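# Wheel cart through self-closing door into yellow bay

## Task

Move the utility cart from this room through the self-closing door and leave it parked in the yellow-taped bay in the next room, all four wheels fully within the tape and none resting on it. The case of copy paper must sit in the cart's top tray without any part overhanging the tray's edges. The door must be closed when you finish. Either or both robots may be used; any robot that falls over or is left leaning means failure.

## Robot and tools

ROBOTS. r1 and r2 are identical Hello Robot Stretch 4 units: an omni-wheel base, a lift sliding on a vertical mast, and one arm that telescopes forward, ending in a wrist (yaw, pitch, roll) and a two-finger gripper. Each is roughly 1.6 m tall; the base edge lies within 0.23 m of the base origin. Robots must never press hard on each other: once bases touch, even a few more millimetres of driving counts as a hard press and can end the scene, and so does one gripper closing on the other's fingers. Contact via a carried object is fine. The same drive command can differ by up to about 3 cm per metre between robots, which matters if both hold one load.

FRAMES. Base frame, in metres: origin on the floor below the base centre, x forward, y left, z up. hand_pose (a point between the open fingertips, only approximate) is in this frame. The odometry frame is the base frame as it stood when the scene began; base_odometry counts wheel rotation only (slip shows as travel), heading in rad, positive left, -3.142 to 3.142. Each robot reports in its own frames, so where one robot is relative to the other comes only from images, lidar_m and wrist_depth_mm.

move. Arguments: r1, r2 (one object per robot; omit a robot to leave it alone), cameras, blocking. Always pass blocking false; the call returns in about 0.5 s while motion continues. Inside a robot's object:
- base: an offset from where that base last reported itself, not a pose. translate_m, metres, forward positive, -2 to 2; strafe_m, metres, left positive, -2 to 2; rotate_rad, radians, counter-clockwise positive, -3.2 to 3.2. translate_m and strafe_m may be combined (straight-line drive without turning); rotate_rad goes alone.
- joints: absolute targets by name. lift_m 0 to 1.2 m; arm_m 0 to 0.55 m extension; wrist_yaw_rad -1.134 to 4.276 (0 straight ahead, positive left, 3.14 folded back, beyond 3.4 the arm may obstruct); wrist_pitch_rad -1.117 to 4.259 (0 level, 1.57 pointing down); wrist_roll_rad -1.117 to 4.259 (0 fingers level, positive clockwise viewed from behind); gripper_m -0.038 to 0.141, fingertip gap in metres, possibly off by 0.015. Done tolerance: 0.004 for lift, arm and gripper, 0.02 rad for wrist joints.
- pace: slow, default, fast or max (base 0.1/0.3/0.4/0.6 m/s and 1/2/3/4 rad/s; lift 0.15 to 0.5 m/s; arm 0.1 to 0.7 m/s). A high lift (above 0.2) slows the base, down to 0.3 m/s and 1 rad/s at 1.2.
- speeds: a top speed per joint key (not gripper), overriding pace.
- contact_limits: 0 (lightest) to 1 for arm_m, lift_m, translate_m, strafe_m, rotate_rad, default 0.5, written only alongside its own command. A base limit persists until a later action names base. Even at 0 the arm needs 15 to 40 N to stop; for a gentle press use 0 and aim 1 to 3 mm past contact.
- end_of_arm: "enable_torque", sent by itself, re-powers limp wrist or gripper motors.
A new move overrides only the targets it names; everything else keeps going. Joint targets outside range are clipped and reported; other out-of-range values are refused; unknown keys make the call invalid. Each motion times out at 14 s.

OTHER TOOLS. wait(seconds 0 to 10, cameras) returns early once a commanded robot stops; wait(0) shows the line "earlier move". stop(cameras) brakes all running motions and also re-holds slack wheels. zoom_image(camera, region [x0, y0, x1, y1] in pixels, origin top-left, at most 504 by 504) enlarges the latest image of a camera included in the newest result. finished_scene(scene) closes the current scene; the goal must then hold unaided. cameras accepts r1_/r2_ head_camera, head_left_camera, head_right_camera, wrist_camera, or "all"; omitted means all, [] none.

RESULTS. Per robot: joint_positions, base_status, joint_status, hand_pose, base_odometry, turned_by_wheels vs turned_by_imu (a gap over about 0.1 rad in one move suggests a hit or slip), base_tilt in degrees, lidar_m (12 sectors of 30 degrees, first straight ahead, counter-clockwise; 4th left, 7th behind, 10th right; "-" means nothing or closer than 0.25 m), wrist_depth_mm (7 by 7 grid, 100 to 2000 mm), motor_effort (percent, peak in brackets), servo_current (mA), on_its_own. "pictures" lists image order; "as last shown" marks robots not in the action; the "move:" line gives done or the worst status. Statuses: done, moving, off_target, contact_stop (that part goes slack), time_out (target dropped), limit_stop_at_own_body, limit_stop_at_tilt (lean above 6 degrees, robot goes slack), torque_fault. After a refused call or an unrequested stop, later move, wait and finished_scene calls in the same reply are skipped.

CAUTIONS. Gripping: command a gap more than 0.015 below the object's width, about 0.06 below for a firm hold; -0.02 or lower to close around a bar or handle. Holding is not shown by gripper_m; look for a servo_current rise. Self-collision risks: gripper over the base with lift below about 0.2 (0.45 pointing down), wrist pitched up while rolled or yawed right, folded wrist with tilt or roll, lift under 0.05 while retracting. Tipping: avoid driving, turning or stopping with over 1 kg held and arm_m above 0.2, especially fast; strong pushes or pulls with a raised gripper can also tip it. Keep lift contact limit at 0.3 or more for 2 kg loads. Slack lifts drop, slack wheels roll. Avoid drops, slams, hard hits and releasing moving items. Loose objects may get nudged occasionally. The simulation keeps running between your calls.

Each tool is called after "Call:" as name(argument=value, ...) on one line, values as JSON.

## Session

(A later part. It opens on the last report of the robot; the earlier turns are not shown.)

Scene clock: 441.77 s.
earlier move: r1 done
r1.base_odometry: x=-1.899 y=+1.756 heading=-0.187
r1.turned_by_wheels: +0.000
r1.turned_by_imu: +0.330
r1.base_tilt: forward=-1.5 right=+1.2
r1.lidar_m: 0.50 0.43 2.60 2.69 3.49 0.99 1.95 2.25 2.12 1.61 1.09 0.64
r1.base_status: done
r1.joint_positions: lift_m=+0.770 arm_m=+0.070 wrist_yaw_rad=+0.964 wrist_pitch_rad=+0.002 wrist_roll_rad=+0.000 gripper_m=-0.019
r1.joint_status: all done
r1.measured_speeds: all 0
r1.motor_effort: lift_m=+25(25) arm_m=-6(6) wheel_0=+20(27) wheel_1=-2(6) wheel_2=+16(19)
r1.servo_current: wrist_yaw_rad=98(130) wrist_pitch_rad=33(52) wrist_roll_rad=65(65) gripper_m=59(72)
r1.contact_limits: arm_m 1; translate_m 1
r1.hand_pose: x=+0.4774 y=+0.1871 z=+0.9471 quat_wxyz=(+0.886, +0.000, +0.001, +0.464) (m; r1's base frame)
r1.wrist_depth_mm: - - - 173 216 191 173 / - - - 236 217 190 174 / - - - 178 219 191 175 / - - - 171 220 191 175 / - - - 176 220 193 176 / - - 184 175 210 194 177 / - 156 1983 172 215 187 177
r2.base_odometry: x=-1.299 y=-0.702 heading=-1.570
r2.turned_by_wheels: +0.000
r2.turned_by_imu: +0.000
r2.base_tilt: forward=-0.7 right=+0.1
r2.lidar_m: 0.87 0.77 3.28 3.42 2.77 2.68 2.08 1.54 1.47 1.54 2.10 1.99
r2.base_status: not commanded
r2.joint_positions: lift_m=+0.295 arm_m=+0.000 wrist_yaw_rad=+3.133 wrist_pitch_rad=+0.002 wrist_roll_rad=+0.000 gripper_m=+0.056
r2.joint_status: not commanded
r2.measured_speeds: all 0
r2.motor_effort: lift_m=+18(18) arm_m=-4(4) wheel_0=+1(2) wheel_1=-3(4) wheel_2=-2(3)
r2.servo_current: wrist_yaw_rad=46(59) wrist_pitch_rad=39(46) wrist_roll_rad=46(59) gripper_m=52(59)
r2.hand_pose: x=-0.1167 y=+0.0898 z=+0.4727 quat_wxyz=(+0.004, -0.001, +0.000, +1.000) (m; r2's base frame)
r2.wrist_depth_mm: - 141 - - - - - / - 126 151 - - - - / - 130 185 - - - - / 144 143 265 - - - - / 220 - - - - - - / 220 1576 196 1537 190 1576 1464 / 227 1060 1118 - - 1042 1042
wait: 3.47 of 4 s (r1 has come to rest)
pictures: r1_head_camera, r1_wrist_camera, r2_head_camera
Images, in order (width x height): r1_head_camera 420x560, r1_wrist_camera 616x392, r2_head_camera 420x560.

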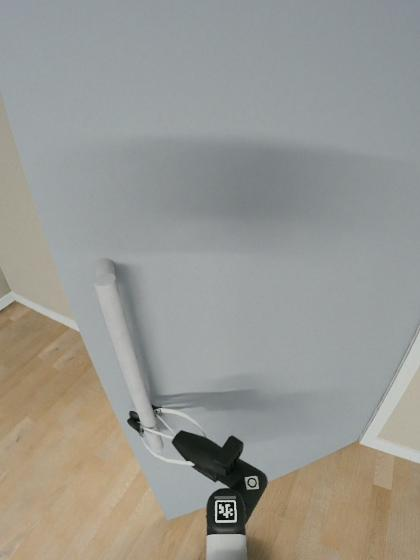

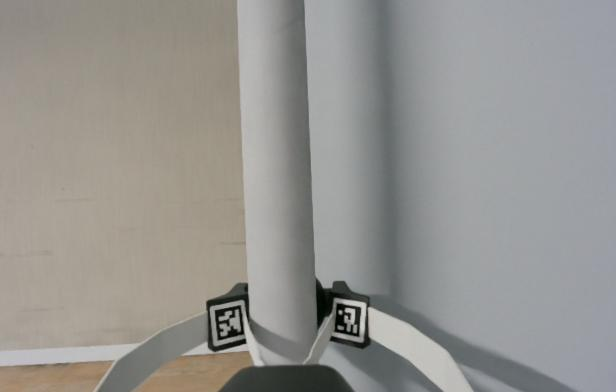

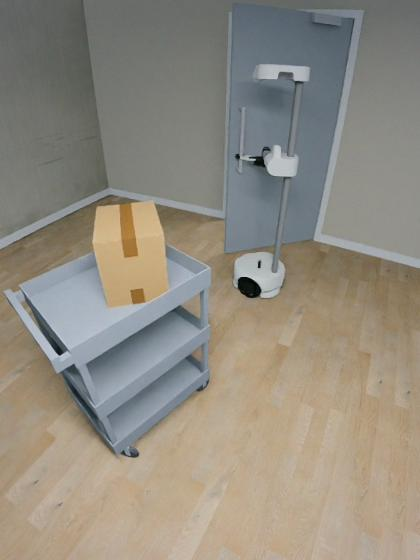

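Call:
move(blocking=false, r1={"base":{"translate_m":-0.06,"strafe_m":0.244},"joints":{"wrist_yaw_rad":0.1},"speeds":{"wrist_yaw_rad":0.32},"pace":"slow","contact_limits":{"translate_m":1.0}}, cameras=[])

Call:
wait(seconds=4, cameras=["r1_wrist_camera","r2_head_camera","r1_head_camera"])

Scene clock: 463.73 s.
move: r1 moving
r1.base_odometry: x=-1.900 y=+1.769 heading=-0.184
r1.turned_by_wheels: +0.003
r1.turned_by_imu: +0.012
r1.base_tilt: forward=-1.6 right=+1.2
r1.lidar_m: 0.52 0.42 2.60 2.67 3.50 0.97 1.95 2.25 2.13 1.60 1.11 0.66
r1.base_status: translate_m moving; strafe_m moving
r1.joint_positions: lift_m=+0.770 arm_m=+0.070 wrist_yaw_rad=+0.869 wrist_pitch_rad=+0.002 wrist_roll_rad=+0.000 gripper_m=-0.019
r1.joint_status: wrist_yaw_rad moving
r1.measured_speeds: translate_m=-0.013 strafe_m=+0.049 rotate_rad=-0.001 lift_m=+0.000 arm_m=+0.000 wrist_yaw_rad=-0.298 wrist_pitch_rad=+0.000 wrist_roll_rad=+0.000
r1.motor_effort: lift_m=+25(25) arm_m=-6(6) wheel_0=+13(19) wheel_1=+8(8) wheel_2=+17(17)
r1.servo_current: wrist_yaw_rad=735(735) wrist_pitch_rad=46(46) wrist_roll_rad=46(59) gripper_m=59(65)
r1.contact_limits: arm_m 1; translate_m 1
r1.hand_pose: x=+0.4940 y=+0.1639 z=+0.9471 quat_wxyz=(+0.907, +0.000, +0.001, +0.421) (m; r1's base frame)
r1.wrist_depth_mm: - - - 232 216 193 176 / - - - 234 218 191 176 / - - - 235 219 193 178 / - - - 237 219 195 178 / - - - 238 220 194 180 / - - 183 174 213 196 180 / - 160 - 171 179 189 180
r2: as last shown
r2.lidar_m: 0.88 0.77 3.27 3.38 2.79 2.67 2.09 1.53 1.48 1.55 2.13 2.00
r2.motor_effort: lift_m=+18(18) arm_m=-4(4) wheel_0=+1(2) wheel_1=-4(4) wheel_2=-3(3)
r2.servo_current: wrist_yaw_rad=39(59) wrist_pitch_rad=39(39) wrist_roll_rad=46(59) gripper_m=46(52)
r2.wrist_depth_mm: - 140 - - - - - / - 126 151 - - - - / - 129 185 - - - - / 144 143 265 - - - - / 220 - - - - - - / 220 1576 196 1537 190 1661 1430 / 226 1060 1160 - - 1008 1060
pictures: none
No camera images: "cameras" was empty.

Scene clock: 467.00 s.
earlier move: r1 done
r1.base_odometry: x=-1.912 y=+2.006 heading=-0.188
r1.turned_by_wheels: -0.004
r1.turned_by_imu: +0.031
r1.base_tilt: forward=-1.5 right=+1.3
r1.lidar_m: 0.47 1.67 2.42 2.47 3.35 0.79 0.92 2.43 2.29 1.76 1.13 0.60
r1.base_status: done
r1.joint_positions: lift_m=+0.770 arm_m=+0.070 wrist_yaw_rad=+0.097 wrist_pitch_rad=+0.002 wrist_roll_rad=+0.000 gripper_m=-0.019
r1.joint_status: all done
r1.measured_speeds: all 0
r1.motor_effort: lift_m=+25(25) arm_m=-6(6) wheel_0=-19(19) wheel_1=-2(10) wheel_2=+5(19)
r1.servo_current: wrist_yaw_rad=46(735) wrist_pitch_rad=39(46) wrist_roll_rad=46(72) gripper_m=52(72)
r1.contact_limits: arm_m 1; translate_m 1
r1.hand_pose: x=+0.5366 y=-0.0592 z=+0.9471 quat_wxyz=(+0.999, +0.000, +0.001, +0.048) (m; r1's base frame)
r1.wrist_depth_mm: - - 236 169 270 289 307 / - - 235 170 270 289 306 / - - 235 171 270 289 307 / - - 236 171 266 289 309 / - - 237 172 271 290 310 / - - 232 173 185 290 310 / - 130 182 169 272 143 312
r2.base_odometry: x=-1.299 y=-0.702 heading=-1.570
r2.turned_by_wheels: +0.000
r2.turned_by_imu: +0.000
r2.base_tilt: forward=-0.7 right=+0.1
r2.lidar_m: 0.88 0.79 3.26 3.39 2.79 2.66 2.11 1.52 1.45 1.49 2.13 2.87
r2.base_status: not commanded
r2.joint_positions: lift_m=+0.295 arm_m=+0.000 wrist_yaw_rad=+3.133 wrist_pitch_rad=+0.002 wrist_roll_rad=+0.000 gripper_m=+0.056
r2.joint_status: not commanded
r2.measured_speeds: all 0
r2.motor_effort: lift_m=+18(18) arm_m=-4(4) wheel_0=+1(2) wheel_1=-3(4) wheel_2=-3(3)
r2.servo_current: wrist_yaw_rad=39(65) wrist_pitch_rad=39(46) wrist_roll_rad=59(59) gripper_m=46(59)
r2.hand_pose: x=-0.1167 y=+0.0898 z=+0.4727 quat_wxyz=(+0.004, -0.001, +0.000, +1.000) (m; r2's base frame)
r2.wrist_depth_mm: - 141 - - - - - / - 127 150 - - - - / - 129 185 - - - - / 144 143 264 - - - - / 219 - - - - - - / 220 1537 196 1537 190 1618 1430 / 227 1060 1160 - - 1042 1060
wait: 3.27 of 4 s (r1 has come to rest)
pictures: r1_head_camera, r1_wrist_camera, r2_head_camera
Images, in order (width x height): r1_head_camera 420x560, r1_wrist_camera 616x392, r2_head_camera 420x560.

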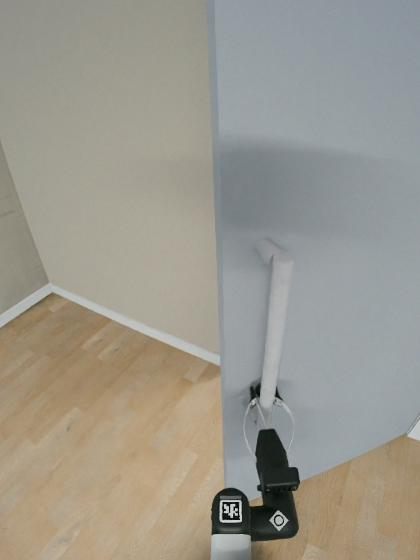

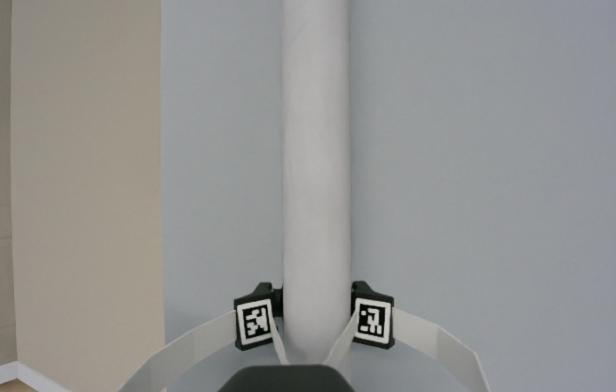

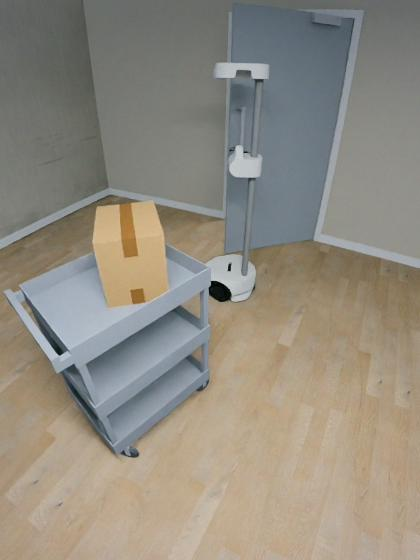

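Call:
move(blocking=false, r1={"base":{"translate_m":-0.13,"strafe_m":-0.15},"joints":{"wrist_yaw_rad":0.45},"speeds":{"wrist_yaw_rad":0.18},"pace":"slow","contact_limits":{"translate_m":1.0}}, cameras=[])

Call:
wait(seconds=4, cameras=[])

Call:
move(blocking=false, r1={"base":{"rotate_rad":0.28},"joints":{"wrist_yaw_rad":0.1},"speeds":{"wrist_yaw_rad":0.35},"pace":"slow","contact_limits":{"rotate_rad":1.0}}, cameras=[])

Call:
wait(seconds=3, cameras=["r1_wrist_camera","r2_head_camera","r1_head_camera"])

Scene clock: 478.43 s.
move: r1 moving
r1.base_odometry: x=-1.922 y=+1.998 heading=-0.189
r1.turned_by_wheels: -0.001
r1.turned_by_imu: -0.036
r1.base_tilt: forward=-1.5 right=+1.3
r1.lidar_m: 0.46 1.60 2.41 2.47 3.26 0.76 0.90 2.45 2.31 1.83 1.22 0.61
r1.base_status: translate_m moving; strafe_m moving
r1.joint_positions: lift_m=+0.770 arm_m=+0.070 wrist_yaw_rad=+0.159 wrist_pitch_rad=+0.002 wrist_roll_rad=+0.000 gripper_m=-0.019
r1.joint_status: wrist_yaw_rad moving
r1.measured_speeds: translate_m=-0.032 strafe_m=-0.038 rotate_rad=+0.003 lift_m=+0.000 arm_m=+0.000 wrist_yaw_rad=+0.204 wrist_pitch_rad=+0.000 wrist_roll_rad=+0.000
r1.motor_effort: lift_m=+25(25) arm_m=-6(6) wheel_0=-11(19) wheel_1=-7(10) wheel_2=+8(9)
r1.servo_current: wrist_yaw_rad=176(202) wrist_pitch_rad=33(46) wrist_roll_rad=46(65) gripper_m=59(65)
r1.contact_limits: arm_m 1; translate_m 1
r1.hand_pose: x=+0.5397 y=-0.0407 z=+0.9471 quat_wxyz=(+0.997, +0.000, +0.001, +0.079) (m; r1's base frame)
r1.wrist_depth_mm: - - 236 170 265 282 300 / - - 236 171 265 283 298 / - - 237 171 268 283 303 / - - 237 172 268 285 300 / - - 239 172 271 285 303 / - - 234 174 183 287 301 / - 131 236 170 268 143 306
r2: as last shown
r2.lidar_m: 0.85 0.78 3.28 3.40 2.77 2.66 2.07 1.54 1.47 1.54 2.12 2.86
r2.motor_effort: lift_m=+18(18) arm_m=-4(4) wheel_0=+1(2) wheel_1=-3(3) wheel_2=-2(3)
r2.servo_current: wrist_yaw_rad=46(52) wrist_pitch_rad=39(46) wrist_roll_rad=46(59) gripper_m=46(52)
r2.wrist_depth_mm: - 141 - - - - - / - 126 151 - - - - / - 130 185 - - - - / 144 143 265 - - - - / 220 - - - - - - / 220 1576 196 1576 191 1618 1430 / 226 1042 1160 - - 1042 1042
pictures: none
No camera images: "cameras" was empty.

Scene clock: 481.20 s.
earlier move: r1 done
r1.base_odometry: x=-2.068 y=+1.883 heading=-0.188
r1.turned_by_wheels: +0.001
r1.turned_by_imu: -0.063
r1.base_tilt: forward=-1.5 right=+1.3
r1.lidar_m: 0.45 1.57 2.58 2.60 3.29 0.78 0.90 2.34 2.15 2.10 1.36 0.73
r1.base_status: done
r1.joint_positions: lift_m=+0.770 arm_m=+0.070 wrist_yaw_rad=+0.444 wrist_pitch_rad=+0.002 wrist_roll_rad=+0.000 gripper_m=-0.019
r1.joint_status: all done
r1.measured_speeds: all 0
r1.motor_effort: lift_m=+25(25) arm_m=-6(6) wheel_0=+0(19) wheel_1=-5(17) wheel_2=+8(14)
r1.servo_current: wrist_yaw_rad=46(202) wrist_pitch_rad=46(52) wrist_roll_rad=52(65) gripper_m=59(72)
r1.contact_limits: arm_m 1; translate_m 1
r1.hand_pose: x=+0.5391 y=+0.0450 z=+0.9471 quat_wxyz=(+0.975, +0.000, +0.001, +0.220) (m; r1's base frame)
r1.wrist_depth_mm: - - 240 169 257 266 274 / - - 241 169 258 266 276 / - - 241 169 257 267 273 / - - 242 170 257 267 277 / - - 242 170 259 268 277 / - - 209 172 186 270 277 / - - 242 168 258 268 277
r2.base_odometry: x=-1.299 y=-0.702 heading=-1.570
r2.turned_by_wheels: +0.000
r2.turned_by_imu: +0.000
r2.base_tilt: forward=-0.7 right=+0.1
r2.lidar_m: 0.89 0.79 3.27 3.42 2.77 2.68 2.09 1.56 1.45 1.53 2.16 1.87
r2.base_status: not commanded
r2.joint_positions: lift_m=+0.295 arm_m=+0.000 wrist_yaw_rad=+3.133 wrist_pitch_rad=+0.002 wrist_roll_rad=+0.000 gripper_m=+0.056
r2.joint_status: not commanded
r2.measured_speeds: all 0
r2.motor_effort: lift_m=+18(18) arm_m=-4(4) wheel_0=+1(2) wheel_1=-3(4) wheel_2=-2(3)
r2.servo_current: wrist_yaw_rad=46(59) wrist_pitch_rad=46(46) wrist_roll_rad=46(59) gripper_m=52(59)
r2.hand_pose: x=-0.1167 y=+0.0898 z=+0.4727 quat_wxyz=(+0.004, -0.001, +0.000, +1.000) (m; r2's base frame)
r2.wrist_depth_mm: - 141 - - - - - / - 127 150 - - - - / - 129 185 - - - - / 144 143 264 - - - - / 220 - - - - - - / 220 1537 196 1576 190 1618 1464 / 226 1060 1138 - - 1025 1060
wait: 2.77 of 4 s (r1 has come to rest)
pictures: none
No camera images: "cameras" was empty.

Scene clock: 481.70 s.
move: r1 moving
r1.base_odometry: x=-2.068 y=+1.883 heading=-0.064
r1.turned_by_wheels: +0.124
r1.turned_by_imu: +0.121
r1.base_tilt: forward=-1.5 right=+1.3
r1.lidar_m: 0.46 1.79 2.57 2.67 0.81 0.79 1.78 2.26 2.15 1.80 1.26 0.63
r1.base_status: rotate_rad moving
r1.joint_positions: lift_m=+0.770 arm_m=+0.070 wrist_yaw_rad=+0.295 wrist_pitch_rad=+0.002 wrist_roll_rad=+0.000 gripper_m=-0.019
r1.joint_status: wrist_yaw_rad moving
r1.measured_speeds: translate_m=-0.001 strafe_m=+0.001 rotate_rad=+0.470 lift_m=+0.000 arm_m=+0.000 wrist_yaw_rad=-0.393 wrist_pitch_rad=+0.000 wrist_roll_rad=+0.000
r1.motor_effort: lift_m=+25(25) arm_m=-6(6) wheel_0=-19(19) wheel_1=-8(13) wheel_2=-1(5)
r1.servo_current: wrist_yaw_rad=33(72) wrist_pitch_rad=39(52) wrist_roll_rad=59(59) gripper_m=59(65)
r1.contact_limits: arm_m 1; rotate_rad 1
r1.hand_pose: x=+0.5425 y=+0.0003 z=+0.9471 quat_wxyz=(+0.989, +0.000, +0.001, +0.147) (m; r1's base frame)
r1.wrist_depth_mm: - - 233 165 256 267 277 / - - 235 166 257 267 278 / - - 235 166 256 267 278 / - - 236 167 257 270 281 / - - 236 174 257 268 282 / - - 232 167 180 272 283 / - - 182 165 258 266 283
r2: as last shown
r2.lidar_m: 0.87 0.77 3.26 3.41 2.78 2.68 2.11 1.54 1.46 1.53 2.12 1.84
r2.motor_effort: lift_m=+18(18) arm_m=-4(4) wheel_0=+1(1) wheel_1=-4(4) wheel_2=-3(3)
r2.servo_current: wrist_yaw_rad=39(59) wrist_pitch_rad=39(46) wrist_roll_rad=52(59) gripper_m=52(52)
r2.wrist_depth_mm: - 140 - - - - - / - 126 151 - - - - / - 129 184 - - - - / 144 143 264 - - - - / 219 - - - - - - / 220 1576 196 1499 190 1618 1430 / 227 1060 1160 - - 1025 1060
pictures: none
No camera images: "cameras" was empty.

Scene clock: 483.00 s.
earlier move: r1 done
r1.base_odometry: x=-2.068 y=+1.883 heading=+0.091
r1.turned_by_wheels: +0.155
r1.turned_by_imu: -0.050
r1.base_tilt: forward=-1.5 right=+1.3
r1.lidar_m: 0.47 1.71 2.51 2.59 3.37 0.76 0.89 2.38 2.23 1.91 1.32 0.62
r1.base_status: done
r1.joint_positions: lift_m=+0.770 arm_m=+0.070 wrist_yaw_rad=+0.103 wrist_pitch_rad=+0.002 wrist_roll_rad=+0.000 gripper_m=-0.019
r1.joint_status: all done
r1.measured_speeds: all 0
r1.motor_effort: lift_m=+24(25) arm_m=-6(6) wheel_0=-11(31) wheel_1=-4(26) wheel_2=+6(7)
r1.servo_current: wrist_yaw_rad=46(72) wrist_pitch_rad=39(52) wrist_roll_rad=65(65) gripper_m=59(65)
r1.contact_limits: arm_m 1; rotate_rad 1
r1.hand_pose: x=+0.5369 y=-0.0574 z=+0.9472 quat_wxyz=(+0.999, +0.000, +0.001, +0.051) (m; r1's base frame)
r1.wrist_depth_mm: - 220 233 170 277 306 338 / - 220 233 170 277 307 336 / - 221 235 171 278 307 340 / - 221 234 171 279 309 342 / - 222 235 173 278 309 342 / - 222 228 173 184 312 342 / - - 233 169 276 134 345
r2.base_odometry: x=-1.299 y=-0.702 heading=-1.570
r2.turned_by_wheels: +0.000
r2.turned_by_imu: +0.000
r2.base_tilt: forward=-0.7 right=+0.1
r2.lidar_m: 0.90 0.77 3.28 3.41 2.76 2.66 2.09 1.54 1.46 1.54 2.09 2.81
r2.base_status: not commanded
r2.joint_positions: lift_m=+0.295 arm_m=+0.000 wrist_yaw_rad=+3.133 wrist_pitch_rad=+0.002 wrist_roll_rad=+0.000 gripper_m=+0.056
r2.joint_status: not commanded
r2.measured_speeds: all 0
r2.motor_effort: lift_m=+18(18) arm_m=-4(4) wheel_0=+1(2) wheel_1=-3(4) wheel_2=-3(3)
r2.servo_current: wrist_yaw_rad=46(59) wrist_pitch_rad=33(46) wrist_roll_rad=46(65) gripper_m=46(52)
r2.hand_pose: x=-0.1167 y=+0.0898 z=+0.4727 quat_wxyz=(+0.004, -0.001, +0.000, +1.000) (m; r2's base frame)
r2.wrist_depth_mm: - 140 - - - - - / - 126 150 - - - - / - 129 185 - - - - / 144 143 265 - - - - / 220 - - - - - - / 220 1576 196 1618 190 1661 1430 / 226 1060 1118 - - 1025 1078
wait: 1.30 of 3 s (r1 has come to rest)
pictures: r1_head_camera, r1_wrist_camera, r2_head_camera
Images, in order (width x height): r1_head_camera 420x560, r1_wrist_camera 616x392, r2_head_camera 420x560.

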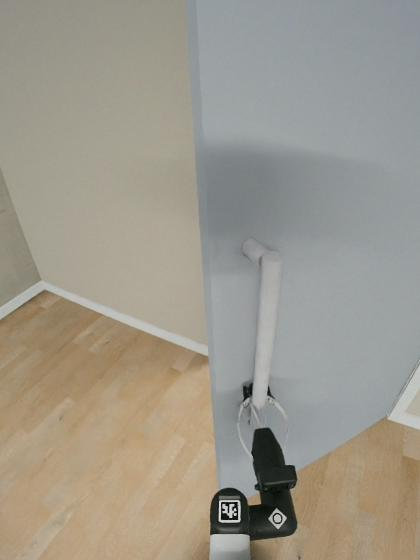

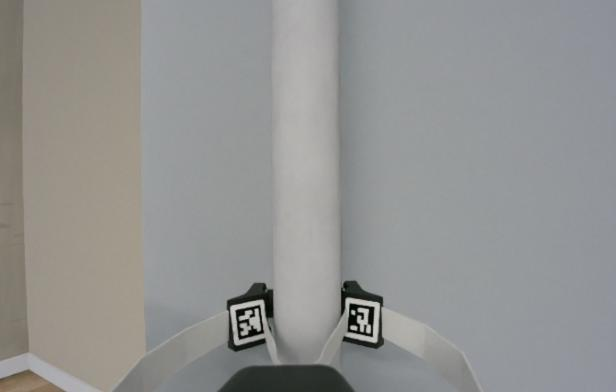

